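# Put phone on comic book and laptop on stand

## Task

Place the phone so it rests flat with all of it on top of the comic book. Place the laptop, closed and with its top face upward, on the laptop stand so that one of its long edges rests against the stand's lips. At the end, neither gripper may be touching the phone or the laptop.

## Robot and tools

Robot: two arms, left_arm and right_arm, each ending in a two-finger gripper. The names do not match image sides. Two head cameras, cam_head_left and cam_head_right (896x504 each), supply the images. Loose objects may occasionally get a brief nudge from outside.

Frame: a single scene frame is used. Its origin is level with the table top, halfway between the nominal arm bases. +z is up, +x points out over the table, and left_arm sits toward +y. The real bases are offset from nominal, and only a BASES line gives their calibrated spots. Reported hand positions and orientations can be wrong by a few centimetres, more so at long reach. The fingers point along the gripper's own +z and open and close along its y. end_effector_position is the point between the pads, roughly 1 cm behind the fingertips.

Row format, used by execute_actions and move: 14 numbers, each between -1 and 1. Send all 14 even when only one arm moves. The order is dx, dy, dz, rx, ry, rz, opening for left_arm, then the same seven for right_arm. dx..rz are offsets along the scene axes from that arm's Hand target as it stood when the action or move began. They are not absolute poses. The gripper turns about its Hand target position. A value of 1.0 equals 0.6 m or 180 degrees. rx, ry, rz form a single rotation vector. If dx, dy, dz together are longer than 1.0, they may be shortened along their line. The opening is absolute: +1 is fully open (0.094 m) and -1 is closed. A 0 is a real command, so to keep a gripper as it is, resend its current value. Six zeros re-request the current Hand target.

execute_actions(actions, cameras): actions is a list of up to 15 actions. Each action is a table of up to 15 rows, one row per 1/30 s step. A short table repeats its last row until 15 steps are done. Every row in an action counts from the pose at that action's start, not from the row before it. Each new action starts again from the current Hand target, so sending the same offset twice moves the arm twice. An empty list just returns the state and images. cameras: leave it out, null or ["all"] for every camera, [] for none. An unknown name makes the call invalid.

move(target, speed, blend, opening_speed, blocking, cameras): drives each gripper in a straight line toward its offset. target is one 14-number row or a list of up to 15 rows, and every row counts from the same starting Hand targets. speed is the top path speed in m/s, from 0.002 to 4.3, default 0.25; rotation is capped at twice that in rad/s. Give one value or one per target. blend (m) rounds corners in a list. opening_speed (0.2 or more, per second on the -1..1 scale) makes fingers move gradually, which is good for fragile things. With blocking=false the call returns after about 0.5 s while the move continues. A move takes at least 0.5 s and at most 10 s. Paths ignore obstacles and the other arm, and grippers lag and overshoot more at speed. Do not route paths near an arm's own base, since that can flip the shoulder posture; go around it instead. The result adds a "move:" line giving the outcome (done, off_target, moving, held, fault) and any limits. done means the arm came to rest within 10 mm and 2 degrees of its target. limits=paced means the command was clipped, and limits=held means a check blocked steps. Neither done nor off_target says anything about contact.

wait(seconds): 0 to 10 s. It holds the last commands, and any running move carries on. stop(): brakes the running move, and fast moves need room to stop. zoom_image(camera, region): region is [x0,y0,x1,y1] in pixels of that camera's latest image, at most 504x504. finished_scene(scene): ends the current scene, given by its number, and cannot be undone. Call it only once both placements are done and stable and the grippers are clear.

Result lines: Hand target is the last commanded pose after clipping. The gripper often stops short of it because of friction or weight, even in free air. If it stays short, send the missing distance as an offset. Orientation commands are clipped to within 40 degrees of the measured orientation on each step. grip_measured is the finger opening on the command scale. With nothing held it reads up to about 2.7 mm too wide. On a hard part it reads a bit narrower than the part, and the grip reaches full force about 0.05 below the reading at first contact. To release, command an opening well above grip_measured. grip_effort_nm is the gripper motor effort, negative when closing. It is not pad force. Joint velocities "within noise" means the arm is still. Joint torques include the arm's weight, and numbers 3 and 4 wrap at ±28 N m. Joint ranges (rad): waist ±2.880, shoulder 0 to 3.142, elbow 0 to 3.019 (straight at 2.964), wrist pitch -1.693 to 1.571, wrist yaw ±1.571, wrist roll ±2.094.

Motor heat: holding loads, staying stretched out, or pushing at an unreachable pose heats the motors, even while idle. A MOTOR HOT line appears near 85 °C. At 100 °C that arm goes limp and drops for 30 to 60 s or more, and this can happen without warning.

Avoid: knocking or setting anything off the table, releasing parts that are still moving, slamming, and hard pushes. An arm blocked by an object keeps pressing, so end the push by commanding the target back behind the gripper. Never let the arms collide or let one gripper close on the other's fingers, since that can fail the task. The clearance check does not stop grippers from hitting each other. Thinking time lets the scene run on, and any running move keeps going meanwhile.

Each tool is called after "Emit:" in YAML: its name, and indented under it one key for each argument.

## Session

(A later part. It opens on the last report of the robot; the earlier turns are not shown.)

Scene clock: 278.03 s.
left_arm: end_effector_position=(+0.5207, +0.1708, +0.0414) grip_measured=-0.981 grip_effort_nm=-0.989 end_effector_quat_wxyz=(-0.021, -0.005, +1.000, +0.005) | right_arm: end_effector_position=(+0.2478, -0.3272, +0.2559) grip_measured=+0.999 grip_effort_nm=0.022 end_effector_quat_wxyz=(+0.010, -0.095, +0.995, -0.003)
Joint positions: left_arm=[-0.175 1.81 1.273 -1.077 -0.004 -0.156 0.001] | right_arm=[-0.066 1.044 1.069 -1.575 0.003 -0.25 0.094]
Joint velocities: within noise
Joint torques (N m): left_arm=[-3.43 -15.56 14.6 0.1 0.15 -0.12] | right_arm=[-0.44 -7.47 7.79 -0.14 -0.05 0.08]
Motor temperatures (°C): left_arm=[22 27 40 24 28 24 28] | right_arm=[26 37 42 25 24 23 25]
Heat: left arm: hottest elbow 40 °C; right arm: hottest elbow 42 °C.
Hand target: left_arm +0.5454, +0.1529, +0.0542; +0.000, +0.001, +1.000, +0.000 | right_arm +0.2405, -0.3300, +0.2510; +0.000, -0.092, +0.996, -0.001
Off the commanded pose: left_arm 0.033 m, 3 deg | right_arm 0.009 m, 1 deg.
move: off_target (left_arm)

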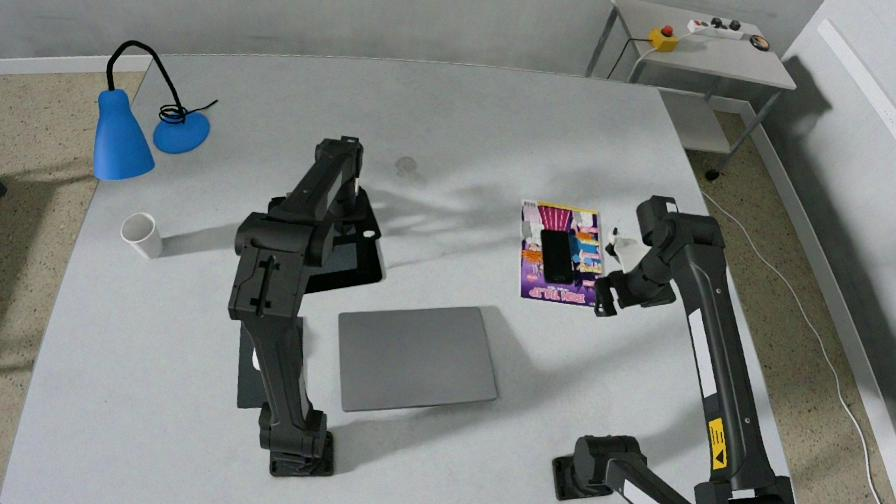

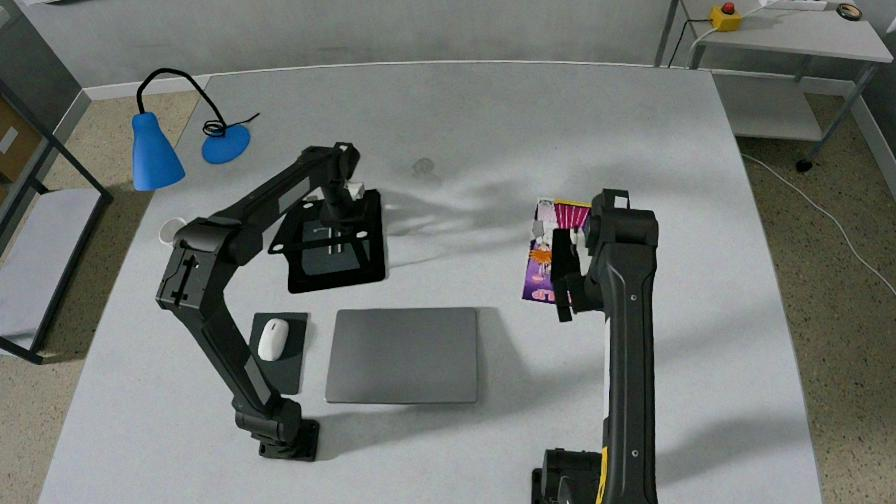

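Emit:
move:
  target:
    - [0.06,0.0,0,0,0,0,-1,0,0,0,0,0,0,1]
    - [0.07,-0.26,0,0,0,0,-1,0,0,0,0,0,0,1]
  speed: [0.1,0.2]

Emit:
zoom_image:
  camera: "cam_head_left"
  region: [280, 150, 500, 310]

Emit:
zoom_image:
  camera: "cam_head_right"
  region: [280, 150, 500, 310]

Scene clock: 283.90 s.
left_arm: end_effector_position=(+0.5681, +0.0185, +0.0442) grip_measured=-0.981 grip_effort_nm=-0.989 end_effector_quat_wxyz=(-0.019, +0.001, +1.000, +0.010) | right_arm: end_effector_position=(+0.2478, -0.3271, +0.2559) grip_measured=+0.999 grip_effort_nm=0.027 end_effector_quat_wxyz=(+0.010, -0.095, +0.995, -0.003)
Joint positions: left_arm=[-0.424 2.008 1.59 -1.196 -0.004 -0.394 0.001] | right_arm=[-0.066 1.044 1.069 -1.575 0.003 -0.251 0.094]
Joint velocities: within noise
Joint torques (N m): left_arm=[-2.55 -18.78 15.46 0.29 0.14 -0.15] | right_arm=[-0.44 -7.82 7.66 -0.16 -0.05 0.09]
Motor temperatures (°C): left_arm=[22 27 41 24 28 24 28] | right_arm=[26 37 42 25 24 23 25]
Heat: left arm: hottest elbow 41 °C; right arm: hottest elbow 42 °C.
Hand target: left_arm +0.5874, -0.0030, +0.0544; +0.000, +0.001, +1.000, +0.000 | right_arm +0.2405, -0.3300, +0.2510; +0.000, -0.092, +0.996, -0.001
Off the commanded pose: left_arm 0.031 m, 3 deg | right_arm 0.009 m, 1 deg.
move: off_target (left_arm)

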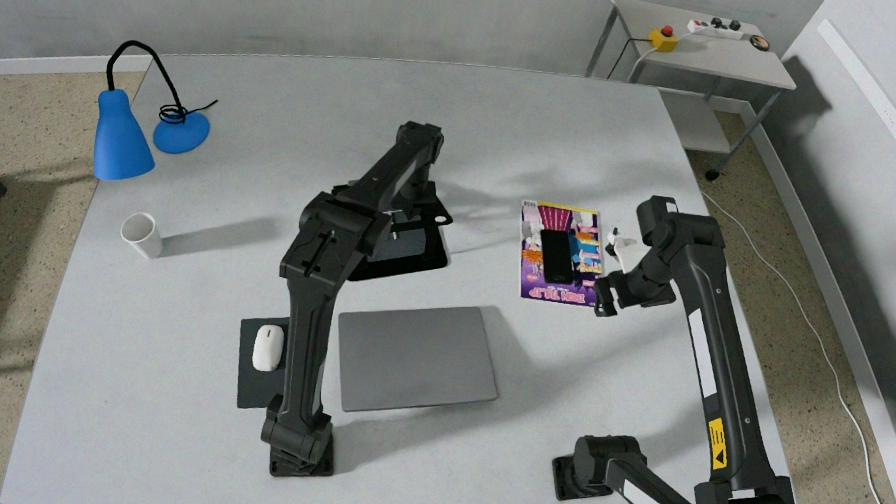

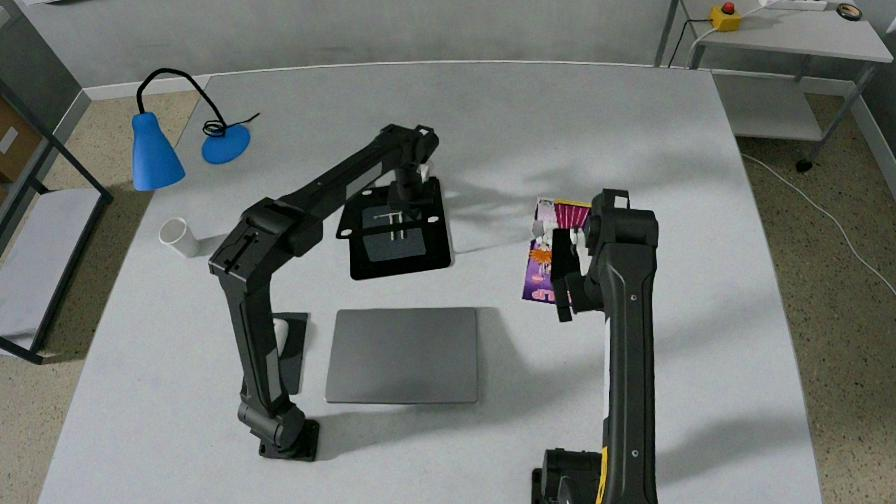

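Scaled by 2.291.

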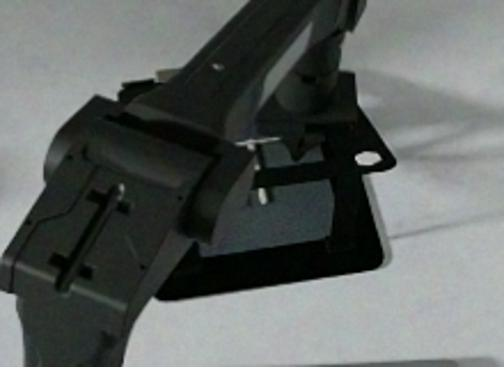

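Scaled by 2.291.

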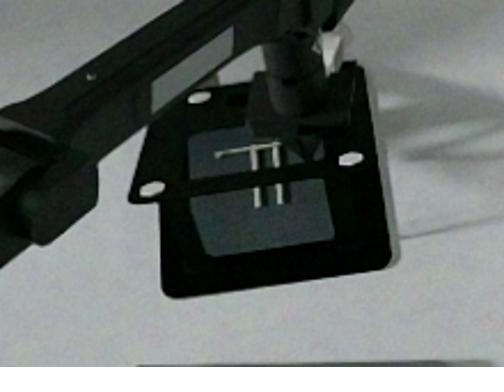

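Emit:
move:
  target:
    - [-0.15,0.0,0,0,0,0,-1,0,0,0,0,0,0,1]
    - [-0.15,-0.08,0,0,0,0,-1,0,0,0,0,0,0,1]
  speed: [0.12,0.15]

Emit:
zoom_image:
  camera: "cam_head_left"
  region: [280, 150, 500, 310]

Emit:
zoom_image:
  camera: "cam_head_right"
  region: [280, 150, 500, 310]

Scene clock: 289.10 s.
left_arm: end_effector_position=(+0.4939, -0.0285, +0.0560) grip_measured=-0.981 grip_effort_nm=-0.984 end_effector_quat_wxyz=(+0.001, -0.008, +1.000, +0.002) | right_arm: end_effector_position=(+0.2478, -0.3271, +0.2559) grip_measured=+0.999 grip_effort_nm=0.027 end_effector_quat_wxyz=(+0.010, -0.095, +0.995, -0.003)
Joint positions: left_arm=[-0.559 1.863 1.396 -1.105 -0.004 -0.547 0.001] | right_arm=[-0.066 1.044 1.069 -1.575 0.003 -0.251 0.094]
Joint velocities: within noise
Joint torques (N m): left_arm=[-4.01 -15.91 13.35 -0.01 0.1 -0.1] | right_arm=[-0.38 -7.82 7.65 -0.16 -0.05 0.08]
Motor temperatures (°C): left_arm=[22 27 41 24 28 24 28] | right_arm=[26 37 43 25 24 23 25]
Heat: left arm: hottest elbow 41 °C; right arm: hottest elbow 43 °C.
Hand target: left_arm +0.4973, -0.0511, +0.0543; +0.000, +0.001, +1.000, +0.000 | right_arm +0.2405, -0.3300, +0.2510; +0.000, -0.092, +0.996, -0.001
Off the commanded pose: left_arm 0.023 m, 1 deg | right_arm 0.009 m, 1 deg.
move: off_target (left_arm)

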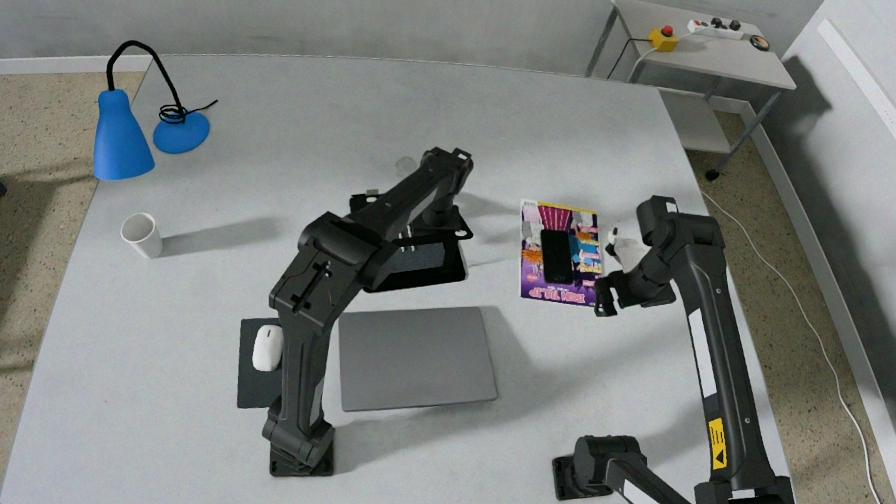

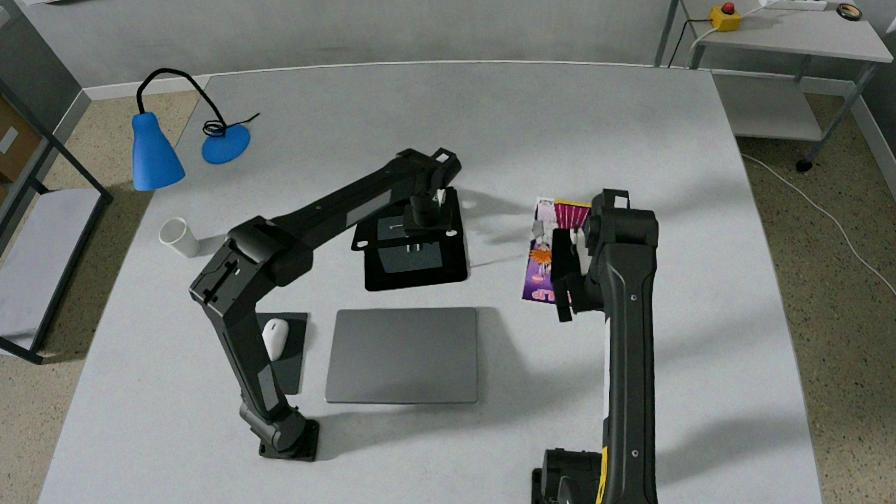

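Scaled by 2.291.

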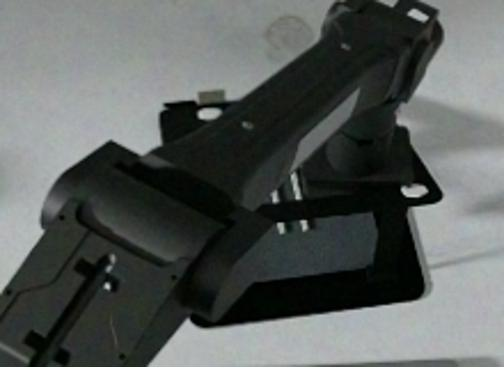

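Scaled by 2.291.

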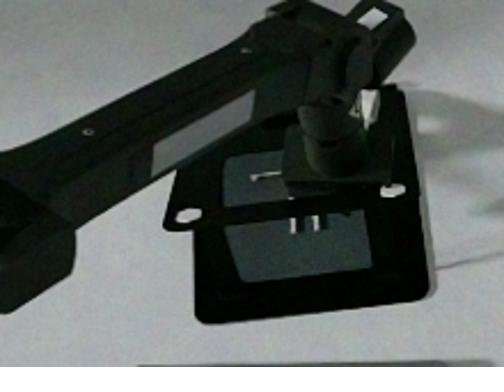

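Emit:
move:
  target:
    - [0.0,0.02,0.35,0,0,0,-1,0,0,0,0,0,0,1]
    - [-0.3,0.5,0.4,0,0,0,-0.3,-0.1,-0.2,0,0,0,0,-0.3]
  speed: 0.35
  blend: 0.03

Emit:
zoom_image:
  camera: "cam_head_left"
  region: [320, 180, 540, 420]

Emit:
zoom_image:
  camera: "cam_head_right"
  region: [320, 180, 540, 420]

Scene clock: 305.80 s.
left_arm: end_effector_position=(+0.3220, +0.2452, +0.2968) grip_measured=-0.303 grip_effort_nm=0.129 end_effector_quat_wxyz=(+0.009, +0.003, +1.000, +0.001) | right_arm: end_effector_position=(+0.1862, -0.4500, +0.2542) grip_measured=-0.298 grip_effort_nm=-0.081 end_effector_quat_wxyz=(+0.005, -0.095, +0.995, -0.006)
Joint positions: left_arm=[-0.02 1.092 1.21 -1.671 -0.003 0.014 0.033] | right_arm=[-0.581 0.992 1.032 -1.596 0.003 -0.767 0.033]
Joint velocities: within noise
Joint torques (N m): left_arm=[-0.38 -7.82 9.32 0.09 0.11 0.1] | right_arm=[-0.32 -6.71 8.05 -0.06 -0.08 0.1]
Motor temperatures (°C): left_arm=[22 28 41 24 28 24 28] | right_arm=[26 36 43 25 24 23 25]
Heat: left arm: hottest elbow 41 °C; right arm: hottest elbow 43 °C.
Hand target: left_arm +0.3173, +0.2489, +0.2943; +0.001, +0.001, +1.000, +0.000 | right_arm +0.1806, -0.4500, +0.2509; +0.000, -0.093, +0.996, -0.001
Off the commanded pose: left_arm 0.007 m, 1 deg | right_arm 0.007 m, 1 deg.
joint sent to its limit (left arm) — joint 4 (wrist pitch), lower limit. The joint targets still meet the commanded pose.
move: done

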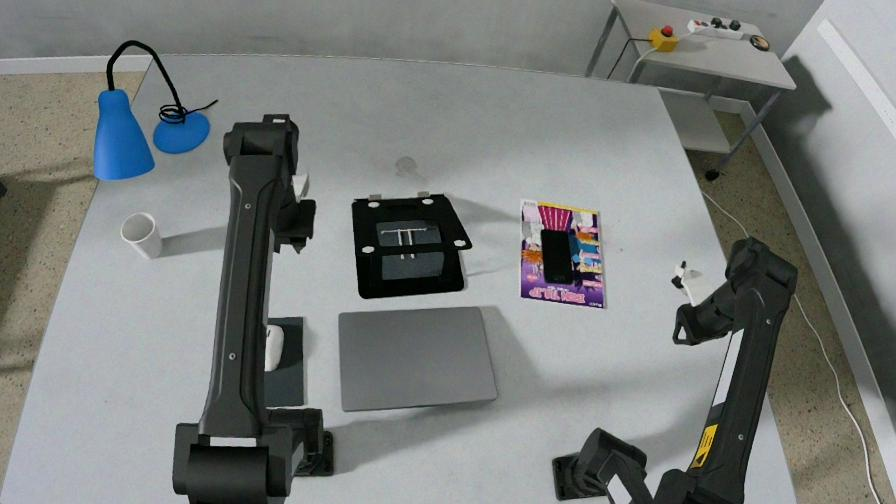

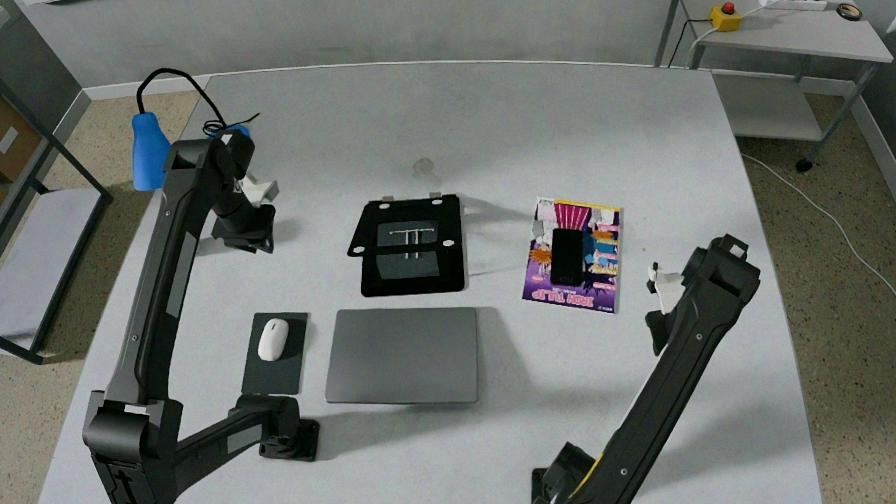

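Scaled by 2.100.

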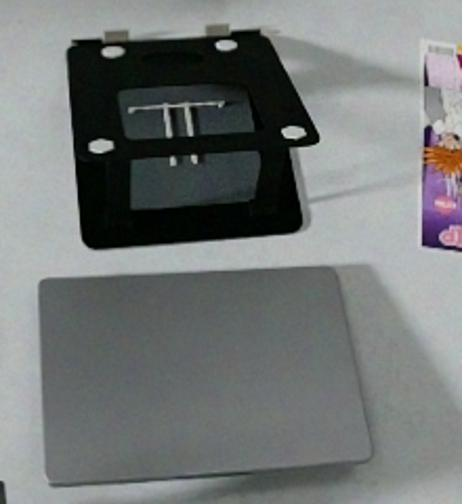

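Scaled by 2.100.

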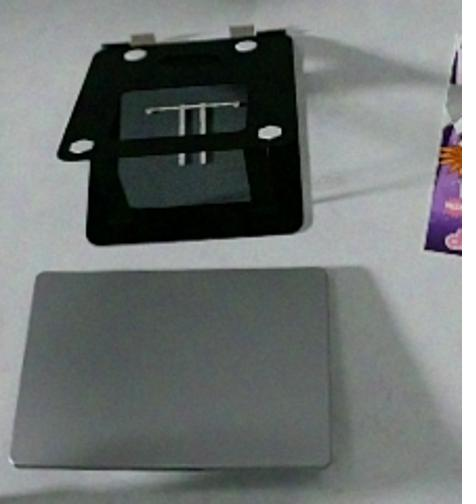

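Emit:
move:
  target:
    - [-0.15,0.08,-0.15,-0.18,-0.0157,0.0247,-0.1,0.05,0.3,-0.05,0.178,0.0324,-0.0017,-0.1]
    - [-0.22,0.0,-0.32,-0.361,-0.0315,0.0494,-0.1,0.13,0.36,-0.25,0.356,0.0648,-0.0034,-0.1]
  speed: 0.3
  blend: 0.02

Emit:
zoom_image:
  camera: "cam_head_left"
  region: [260, 260, 580, 460]

Emit:
zoom_image:
  camera: "cam_head_right"
  region: [260, 260, 580, 460]

Scene clock: 318.23 s.
left_arm: end_effector_position=(+0.1858, +0.2478, +0.1047) grip_measured=-0.102 grip_effort_nm=0.129 end_effector_quat_wxyz=(+0.042, -0.069, +0.842, -0.534) | right_arm: end_effector_position=(+0.2568, -0.2328, +0.1059) grip_measured=-0.101 grip_effort_nm=0.066 end_effector_quat_wxyz=(-0.045, -0.075, +0.841, +0.533)
Joint positions: left_arm=[0.857 1.395 0.514 -1.643 0.744 1.118 0.042] | right_arm=[-0.244 1.6 0.81 -1.483 -0.976 -0.8 0.042]
Joint velocities: within noise
Joint torques (N m): left_arm=[0.03 -5.77 4.48 -0.8 0.35 0.13] | right_arm=[0.26 -10.23 5.29 -0.68 -0.46 0.04]
Motor temperatures (°C): left_arm=[22 27 40 24 28 24 28] | right_arm=[26 36 42 25 24 23 25]
Heat: left arm: hottest elbow 40 °C; right arm: hottest elbow 42 °C.
Hand target: left_arm +0.1851, +0.2488, +0.1023; +0.048, -0.073, +0.839, -0.536 | right_arm +0.2587, -0.2340, +0.1010; -0.047, -0.073, +0.840, +0.536
Off the commanded pose: left_arm 0.003 m, 1 deg | right_arm 0.005 m, 0 deg.
move: done

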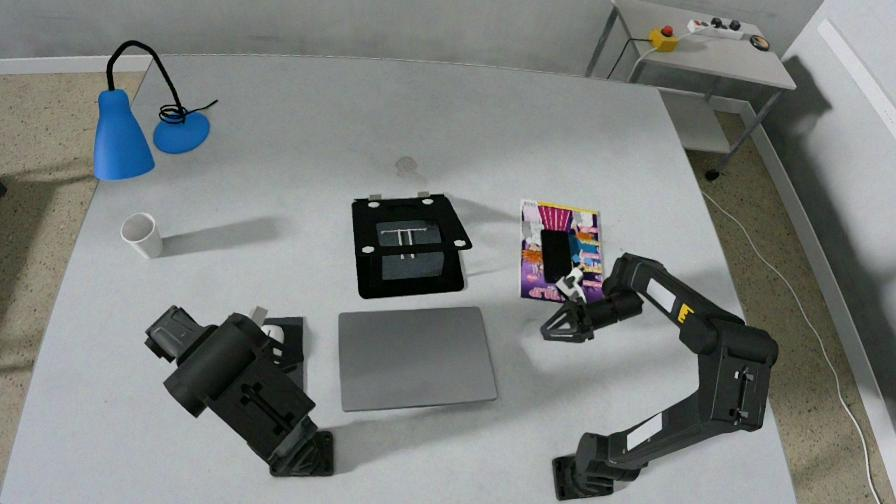

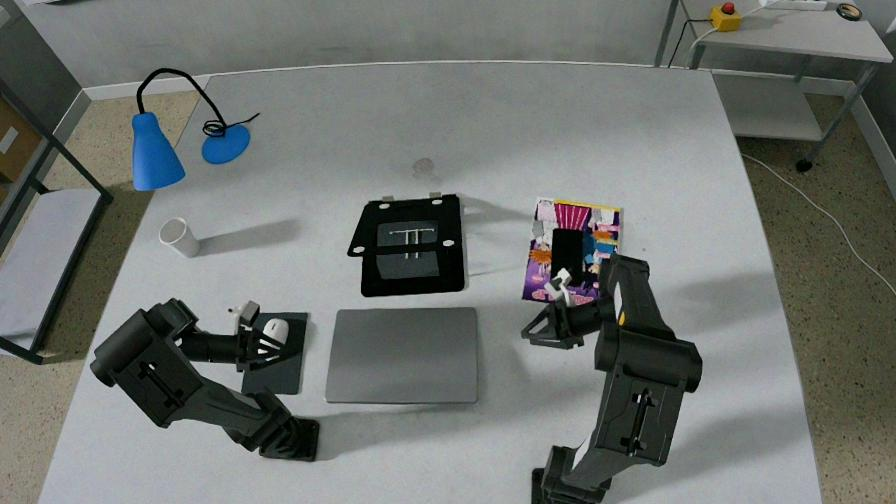

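Scaled by 1.575.

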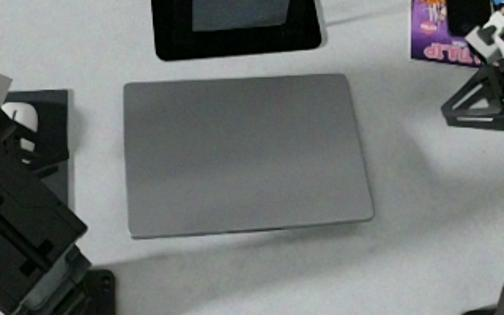

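Scaled by 1.575.

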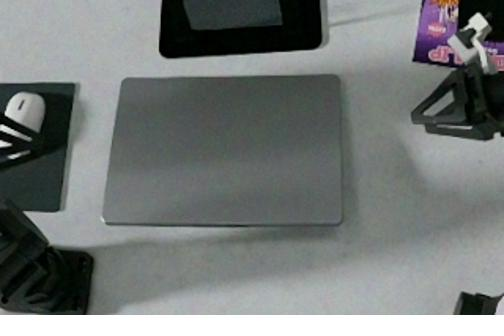

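Emit:
move:
  target:
    - [0.0,0.0,-0.105,0,0,0,-0.1,-0.035,0.05,-0.1,0,0,0,-0.1]
  speed: 0.2

Emit:
zoom_image:
  camera: "cam_head_left"
  region: [260, 260, 580, 460]

Emit:
zoom_image:
  camera: "cam_head_right"
  region: [220, 260, 540, 460]

Scene clock: 324.13 s.
left_arm: end_effector_position=(+0.1869, +0.2500, +0.0412) grip_measured=-0.102 grip_effort_nm=0.125 end_effector_quat_wxyz=(+0.044, -0.070, +0.842, -0.533) | right_arm: end_effector_position=(+0.2433, -0.2081, +0.0481) grip_measured=-0.101 grip_effort_nm=0.061 end_effector_quat_wxyz=(-0.034, -0.078, +0.842, +0.533)
Joint positions: left_arm=[0.862 1.622 0.478 -1.377 0.744 1.12 0.042] | right_arm=[-0.178 1.676 0.697 -1.188 -1.026 -0.699 0.042]
Joint velocities: within noise
Joint torques (N m): left_arm=[-1.32 -7.53 1.96 -0.81 0.37 0.14] | right_arm=[1.2 -10.58 3.32 -0.38 -0.51 0.13]
Motor temperatures (°C): left_arm=[22 27 39 24 28 24 28] | right_arm=[26 36 41 25 24 23 25]
Heat: left arm: hottest elbow 39 °C; right arm: hottest elbow 41 °C.
Hand target: left_arm +0.1852, +0.2488, +0.0393; +0.047, -0.073, +0.839, -0.536 | right_arm +0.2377, -0.2041, +0.0410; -0.047, -0.073, +0.840, +0.536
Off the commanded pose: left_arm 0.003 m, 1 deg | right_arm 0.010 m, 2 deg.
move: done

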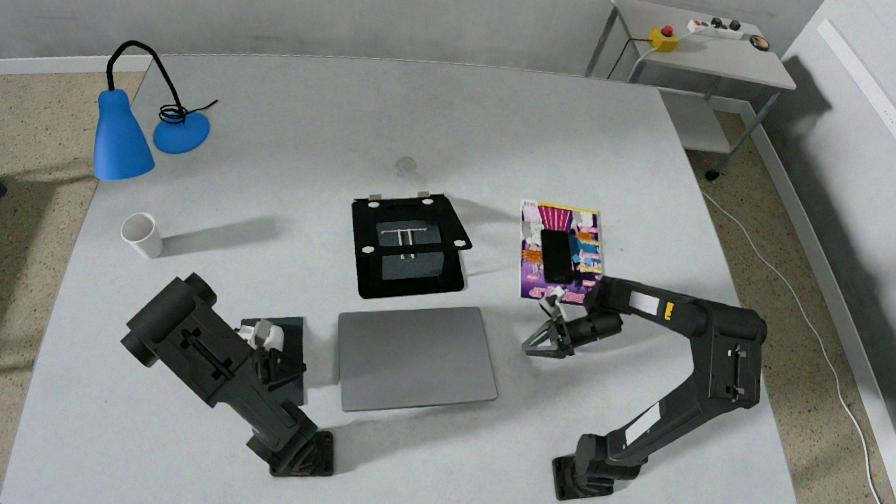

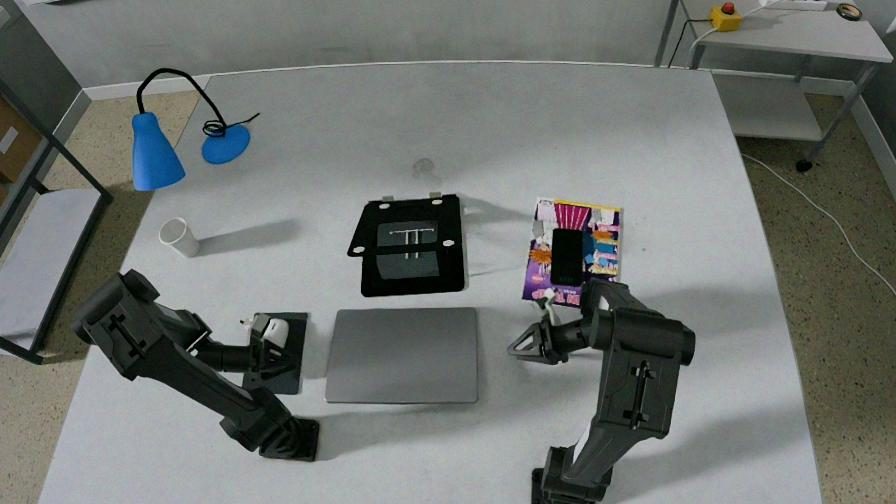

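Scaled by 1.575.

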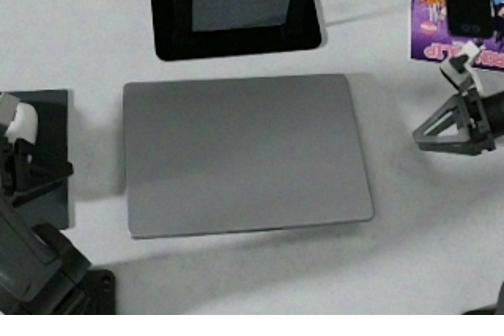

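Scaled by 1.575.

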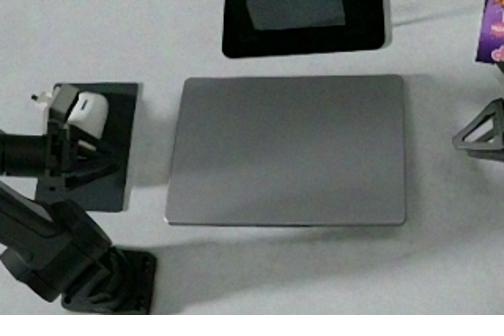

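Emit:
move:
  target:
    - [0.0,0.0,-0.021,0,0,0,-0.2,0,0,-0.028,0,0,0,-0.2]
    - [0.012,-0.075,-0.021,0,0,0,-0.2,-0.013,0.08,-0.028,0,0,0,-0.2]
  speed: 0.1

Emit:
zoom_image:
  camera: "cam_head_left"
  region: [260, 260, 580, 460]

Emit:
zoom_image:
  camera: "cam_head_right"
  region: [220, 260, 540, 460]

Scene clock: 331.70 s.
left_arm: end_effector_position=(+0.1934, +0.2072, +0.0261) grip_measured=-0.198 grip_effort_nm=-0.085 end_effector_quat_wxyz=(+0.047, -0.078, +0.837, -0.540) | right_arm: end_effector_position=(+0.2347, -0.1590, +0.0252) grip_measured=-0.199 grip_effort_nm=-0.066 end_effector_quat_wxyz=(-0.045, -0.068, +0.839, +0.539)
Joint positions: left_arm=[0.696 1.617 0.387 -1.192 0.894 0.965 0.038] | right_arm=[-0.017 1.679 0.615 -0.873 -1.109 -0.403 0.038]
Joint velocities: within noise
Joint torques (N m): left_arm=[-2.96 -7.88 1.54 -0.51 0.41 0.02] | right_arm=[1.32 -12.63 2.85 0.08 -0.38 0.19]
Motor temperatures (°C): left_arm=[22 27 38 24 28 24 28] | right_arm=[26 36 40 25 24 23 25]
Heat: left arm: hottest elbow 38 °C; right arm: hottest elbow 40 °C.
Hand target: left_arm +0.1925, +0.2039, +0.0267; +0.048, -0.073, +0.839, -0.536 | right_arm +0.2299, -0.1561, +0.0242; -0.047, -0.073, +0.840, +0.536
Off the commanded pose: left_arm 0.004 m, 1 deg | right_arm 0.006 m, 1 deg.
move: done

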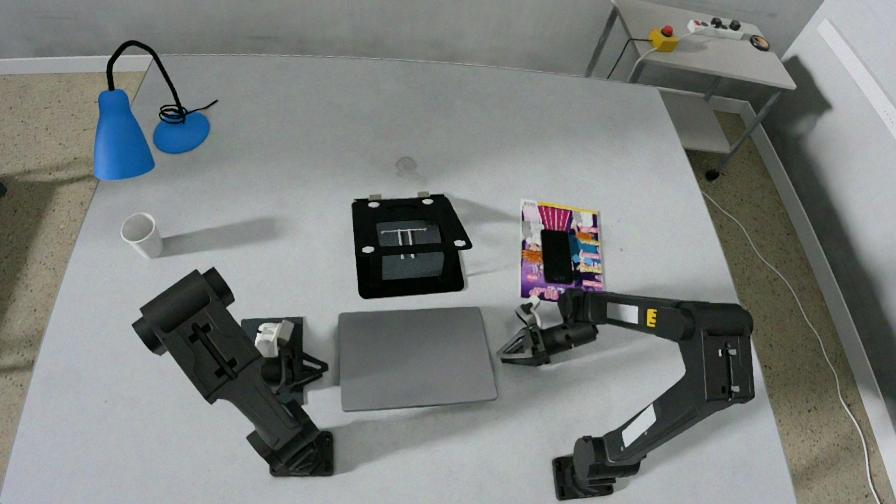

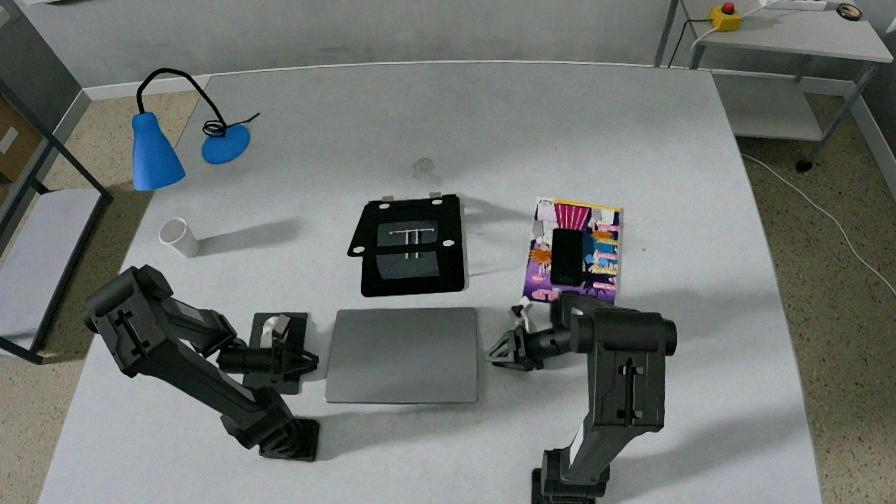

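Scaled by 1.575.

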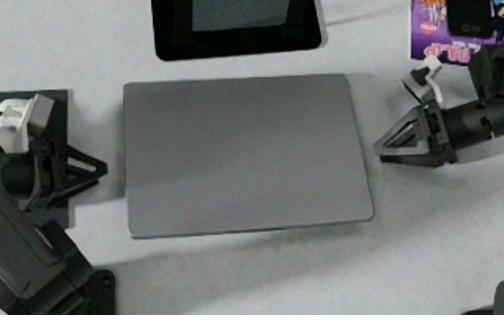

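Scaled by 1.575.

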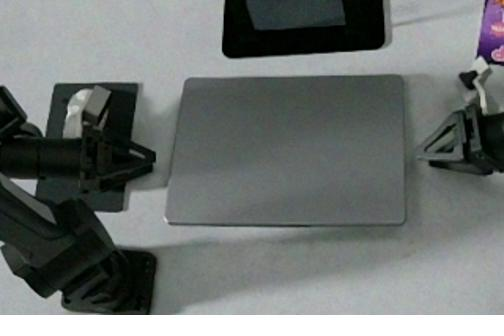

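Emit:
move:
  target:
    - [0.012,-0.1,0.004,0,0,0,-0.2,-0.013,0.09,0.004,0,0,0,-0.2]
  speed: 0.08

Emit:
zoom_image:
  camera: "cam_head_left"
  region: [260, 260, 580, 460]

Emit:
zoom_image:
  camera: "cam_head_right"
  region: [220, 260, 540, 460]

Scene clock: 336.33 s.
left_arm: end_effector_position=(+0.2022, +0.1470, +0.0289) grip_measured=-0.198 grip_effort_nm=-0.081 end_effector_quat_wxyz=(+0.048, -0.079, +0.838, -0.538) | right_arm: end_effector_position=(+0.2270, -0.1040, +0.0265) grip_measured=-0.199 grip_effort_nm=-0.066 end_effector_quat_wxyz=(-0.047, -0.069, +0.839, +0.538)
Joint positions: left_arm=[0.359 1.401 0.261 -0.848 1.097 0.457 0.038] | right_arm=[0.176 1.601 0.532 -0.474 -1.141 0.036 0.038]
Joint velocities: within noise
Joint torques (N m): left_arm=[-2.61 -7.77 2.88 0.13 0.49 -0.05] | right_arm=[1.2 -12.28 3.36 0.59 -0.38 0.15]
Motor temperatures (°C): left_arm=[22 27 37 24 28 24 27] | right_arm=[26 36 40 25 24 23 25]
Heat: left arm: hottest elbow 37 °C; right arm: hottest elbow 40 °C.
Hand target: left_arm +0.1996, +0.1438, +0.0291; +0.048, -0.073, +0.839, -0.536 | right_arm +0.2221, -0.1020, +0.0267; -0.047, -0.073, +0.840, +0.536
Off the commanded pose: left_arm 0.004 m, 1 deg | right_arm 0.005 m, 1 deg.
move: done

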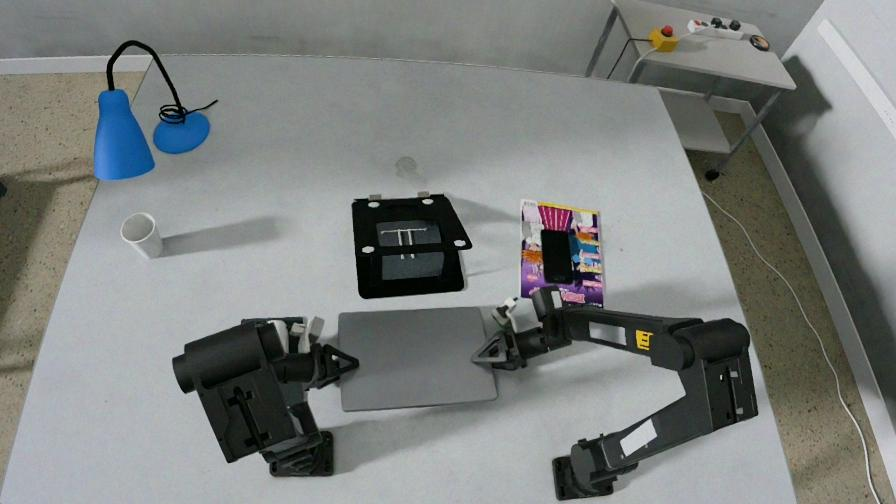

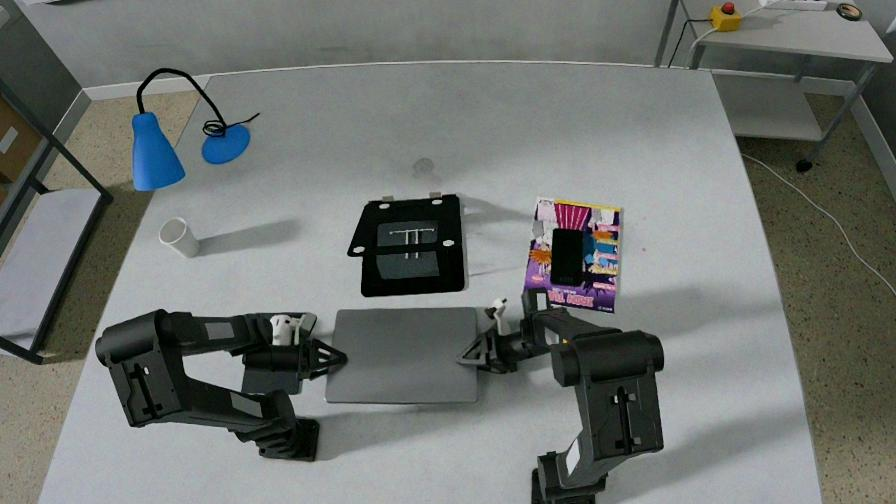

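Scaled by 1.575.

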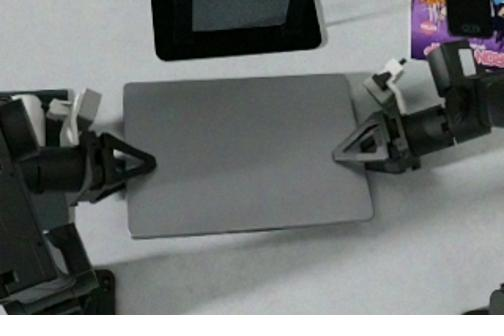

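Scaled by 1.575.

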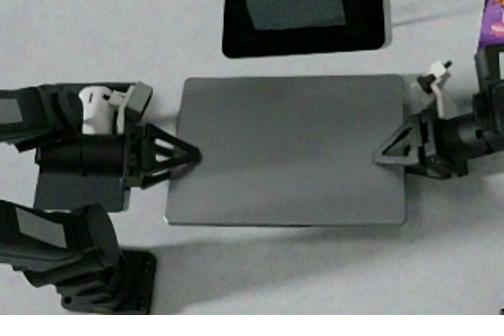

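Emit:
move:
  target: [0,0,0,0,0,0,-1,0,0,0,0,0,0,-1]
  opening_speed: 0.5

Scene clock: 339.33 s.
left_arm: end_effector_position=(+0.2025, +0.1474, +0.0283) grip_measured=-0.465 grip_effort_nm=-1.004 end_effector_quat_wxyz=(+0.045, -0.083, +0.838, -0.537) | right_arm: end_effector_position=(+0.2261, -0.1039, +0.0266) grip_measured=-0.437 grip_effort_nm=-1.038 end_effector_quat_wxyz=(-0.055, -0.057, +0.839, +0.538)
Joint positions: left_arm=[0.359 1.401 0.261 -0.843 1.095 0.443 0.025] | right_arm=[0.176 1.601 0.53 -0.474 -1.144 0.062 0.026]
Joint velocities: within noise
Joint torques (N m): left_arm=[-2.84 -6.77 2.93 -0.03 0.61 0.12] | right_arm=[1.26 -12.28 3.44 0.65 -0.29 -0.08]
Motor temperatures (°C): left_arm=[22 27 37 24 28 24 27] | right_arm=[26 36 39 25 24 23 25]
Heat: left arm: hottest elbow 37 °C; right arm: hottest elbow 39 °C.
Hand target: left_arm +0.1996, +0.1438, +0.0290; +0.048, -0.073, +0.839, -0.536 | right_arm +0.2221, -0.1020, +0.0267; -0.047, -0.073, +0.840, +0.536
Off the commanded pose: left_arm 0.005 m, 1 deg | right_arm 0.004 m, 2 deg.
move: done

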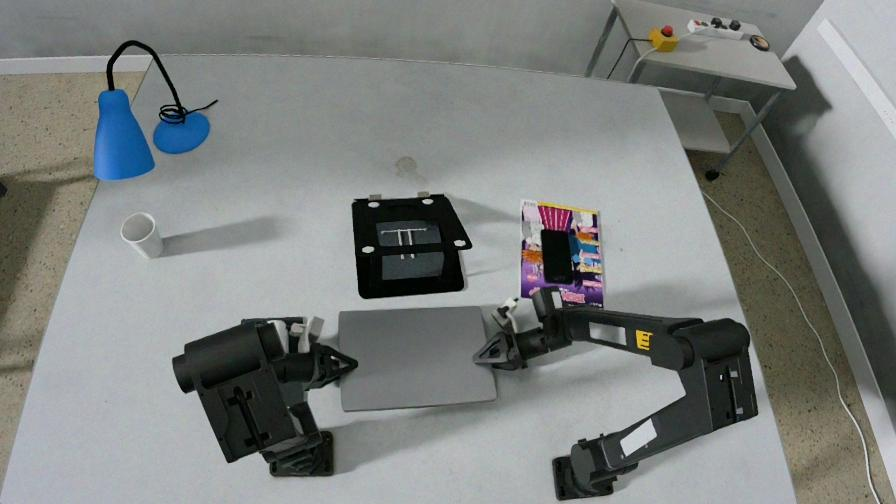

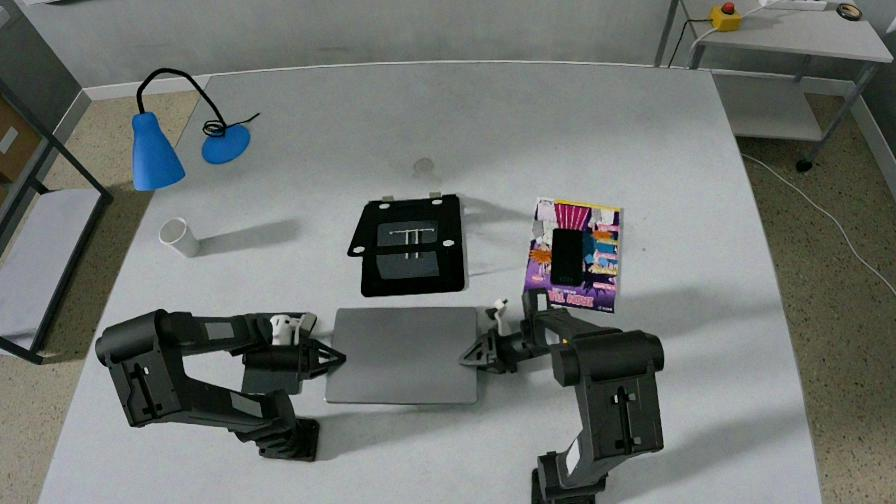

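Emit:
move:
  target: [0,0,0.2,0,0,0,-1,0,0,0.2,0,0,0,-1]
  speed: 0.15

Emit:
zoom_image:
  camera: "cam_head_left"
  region: [260, 260, 580, 460]

Emit:
zoom_image:
  camera: "cam_head_right"
  region: [220, 260, 540, 460]

Scene clock: 344.17 s.
left_arm: end_effector_position=(+0.1803, +0.1371, +0.1198) grip_measured=-0.469 grip_effort_nm=-1.009 end_effector_quat_wxyz=(+0.019, -0.091, +0.840, -0.534) | right_arm: end_effector_position=(+0.1970, -0.1150, +0.1168) grip_measured=-0.437 grip_effort_nm=-1.038 end_effector_quat_wxyz=(-0.082, -0.031, +0.842, +0.532)
Joint positions: left_arm=[0.336 0.934 0.336 -1.405 1.08 0.41 0.025] | right_arm=[0.157 1.269 0.557 -0.922 -1.135 0.048 0.026]
Joint velocities: within noise
Joint torques (N m): left_arm=[-1.61 -3.55 14.34 -1.88 1.41 0.08] | right_arm=[2.49 -10.64 12.18 -0.17 -0.62 0.01]
Motor temperatures (°C): left_arm=[22 27 37 24 28 24 28] | right_arm=[26 36 40 25 24 23 26]
Heat: left arm: hottest elbow 37 °C; right arm: hottest elbow 40 °C.
Hand target: left_arm +0.1996, +0.1439, +0.1491; +0.048, -0.073, +0.839, -0.536 | right_arm +0.2221, -0.1020, +0.1467; -0.047, -0.073, +0.840, +0.536
Off the commanded pose: left_arm 0.036 m, 4 deg | right_arm 0.041 m, 6 deg.
move: off_target (left_arm, right_arm)

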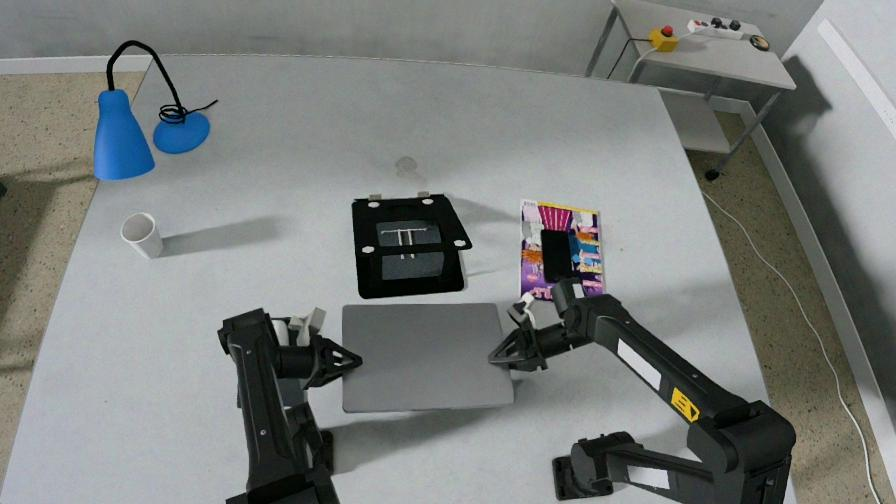

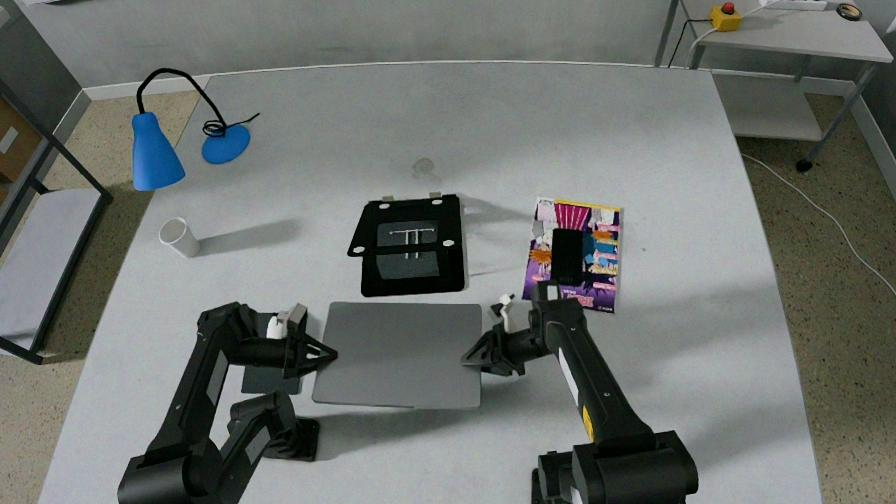

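Scaled by 1.575.

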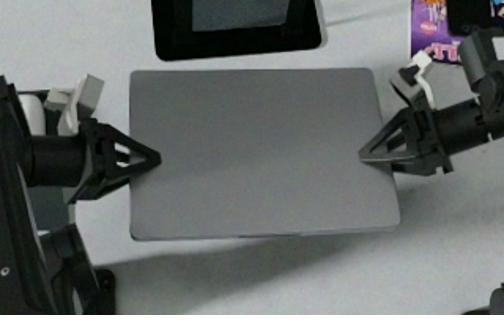

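Scaled by 1.575.

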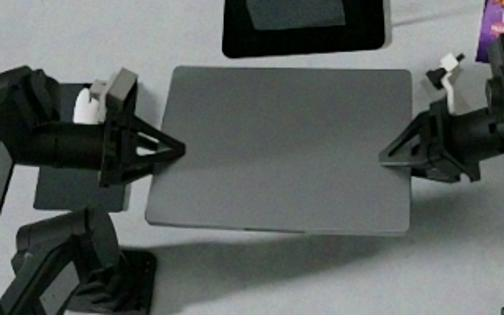

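Emit:
move:
  target:
    - [0.05,0.01,0.15,0,0,0,-1,0.05,0.01,0.15,0,0,0,-1]
    - [0.45,0.08,0.2,-0.0125,0.074,0,-1,0.45,0.08,0.2,-0.0125,0.074,0,-1]
  speed: 0.15
  blend: 0.02

Emit:
zoom_image:
  camera: "cam_head_left"
  region: [300, 160, 560, 340]

Emit:
zoom_image:
  camera: "cam_head_right"
  region: [300, 160, 560, 340]

Scene clock: 357.20 s.
left_arm: end_effector_position=(+0.4491, +0.1910, +0.2281) grip_measured=-0.489 grip_effort_nm=-1.009 end_effector_quat_wxyz=(-0.087, -0.164, +0.818, -0.545) | right_arm: end_effector_position=(+0.4717, -0.0584, +0.2349) grip_measured=-0.446 grip_effort_nm=-1.038 end_effector_quat_wxyz=(-0.183, +0.024, +0.832, +0.523)
Joint positions: left_arm=[0.225 1.611 1.223 -1.645 1.118 0.15 0.024] | right_arm=[0.176 1.901 1.65 -1.612 -1.155 0.047 0.026]
Joint velocities: within noise
Joint torques (N m): left_arm=[-3.14 -16.5 17.51 -1.44 0.4 0.06] | right_arm=[0.5 -22.42 14.75 -0.75 -0.02 -0.03]
Motor temperatures (°C): left_arm=[22 27 40 24 29 24 28] | right_arm=[26 36 42 25 24 23 26]
Heat: left arm: hottest elbow 40 °C; right arm: hottest elbow 42 °C.
Hand target: left_arm +0.4695, +0.1918, +0.2690; -0.052, -0.136, +0.829, -0.541 | right_arm +0.4921, -0.0540, +0.2667; -0.145, -0.009, +0.839, +0.524
Off the commanded pose: left_arm 0.046 m, 5 deg | right_arm 0.038 m, 6 deg.
move: off_target (left_arm, right_arm)

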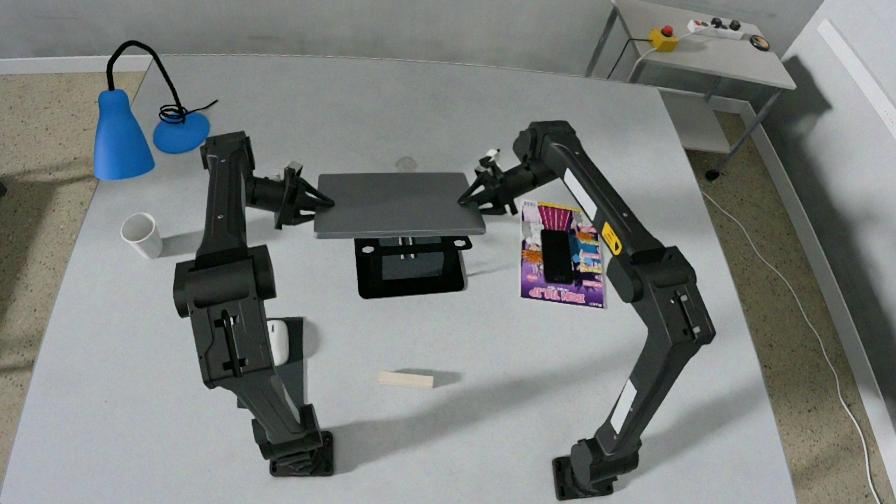

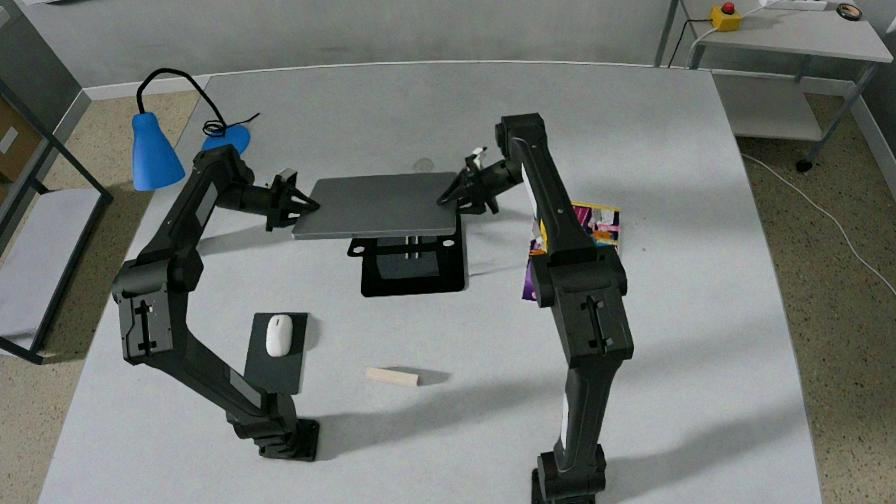

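Scaled by 1.938.

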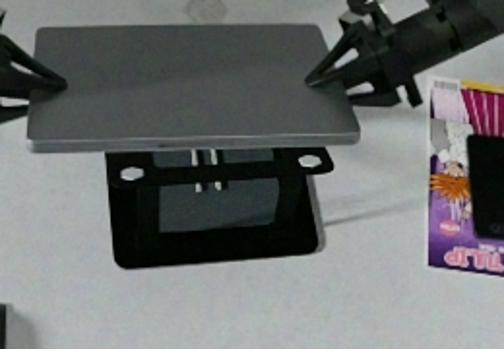

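Scaled by 1.938.

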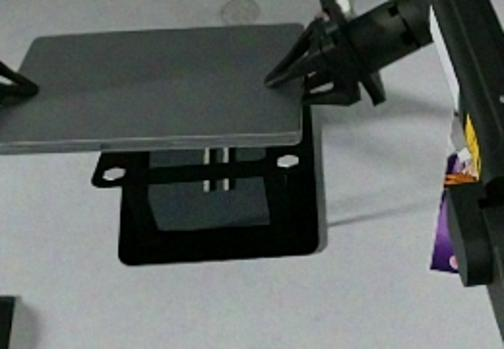

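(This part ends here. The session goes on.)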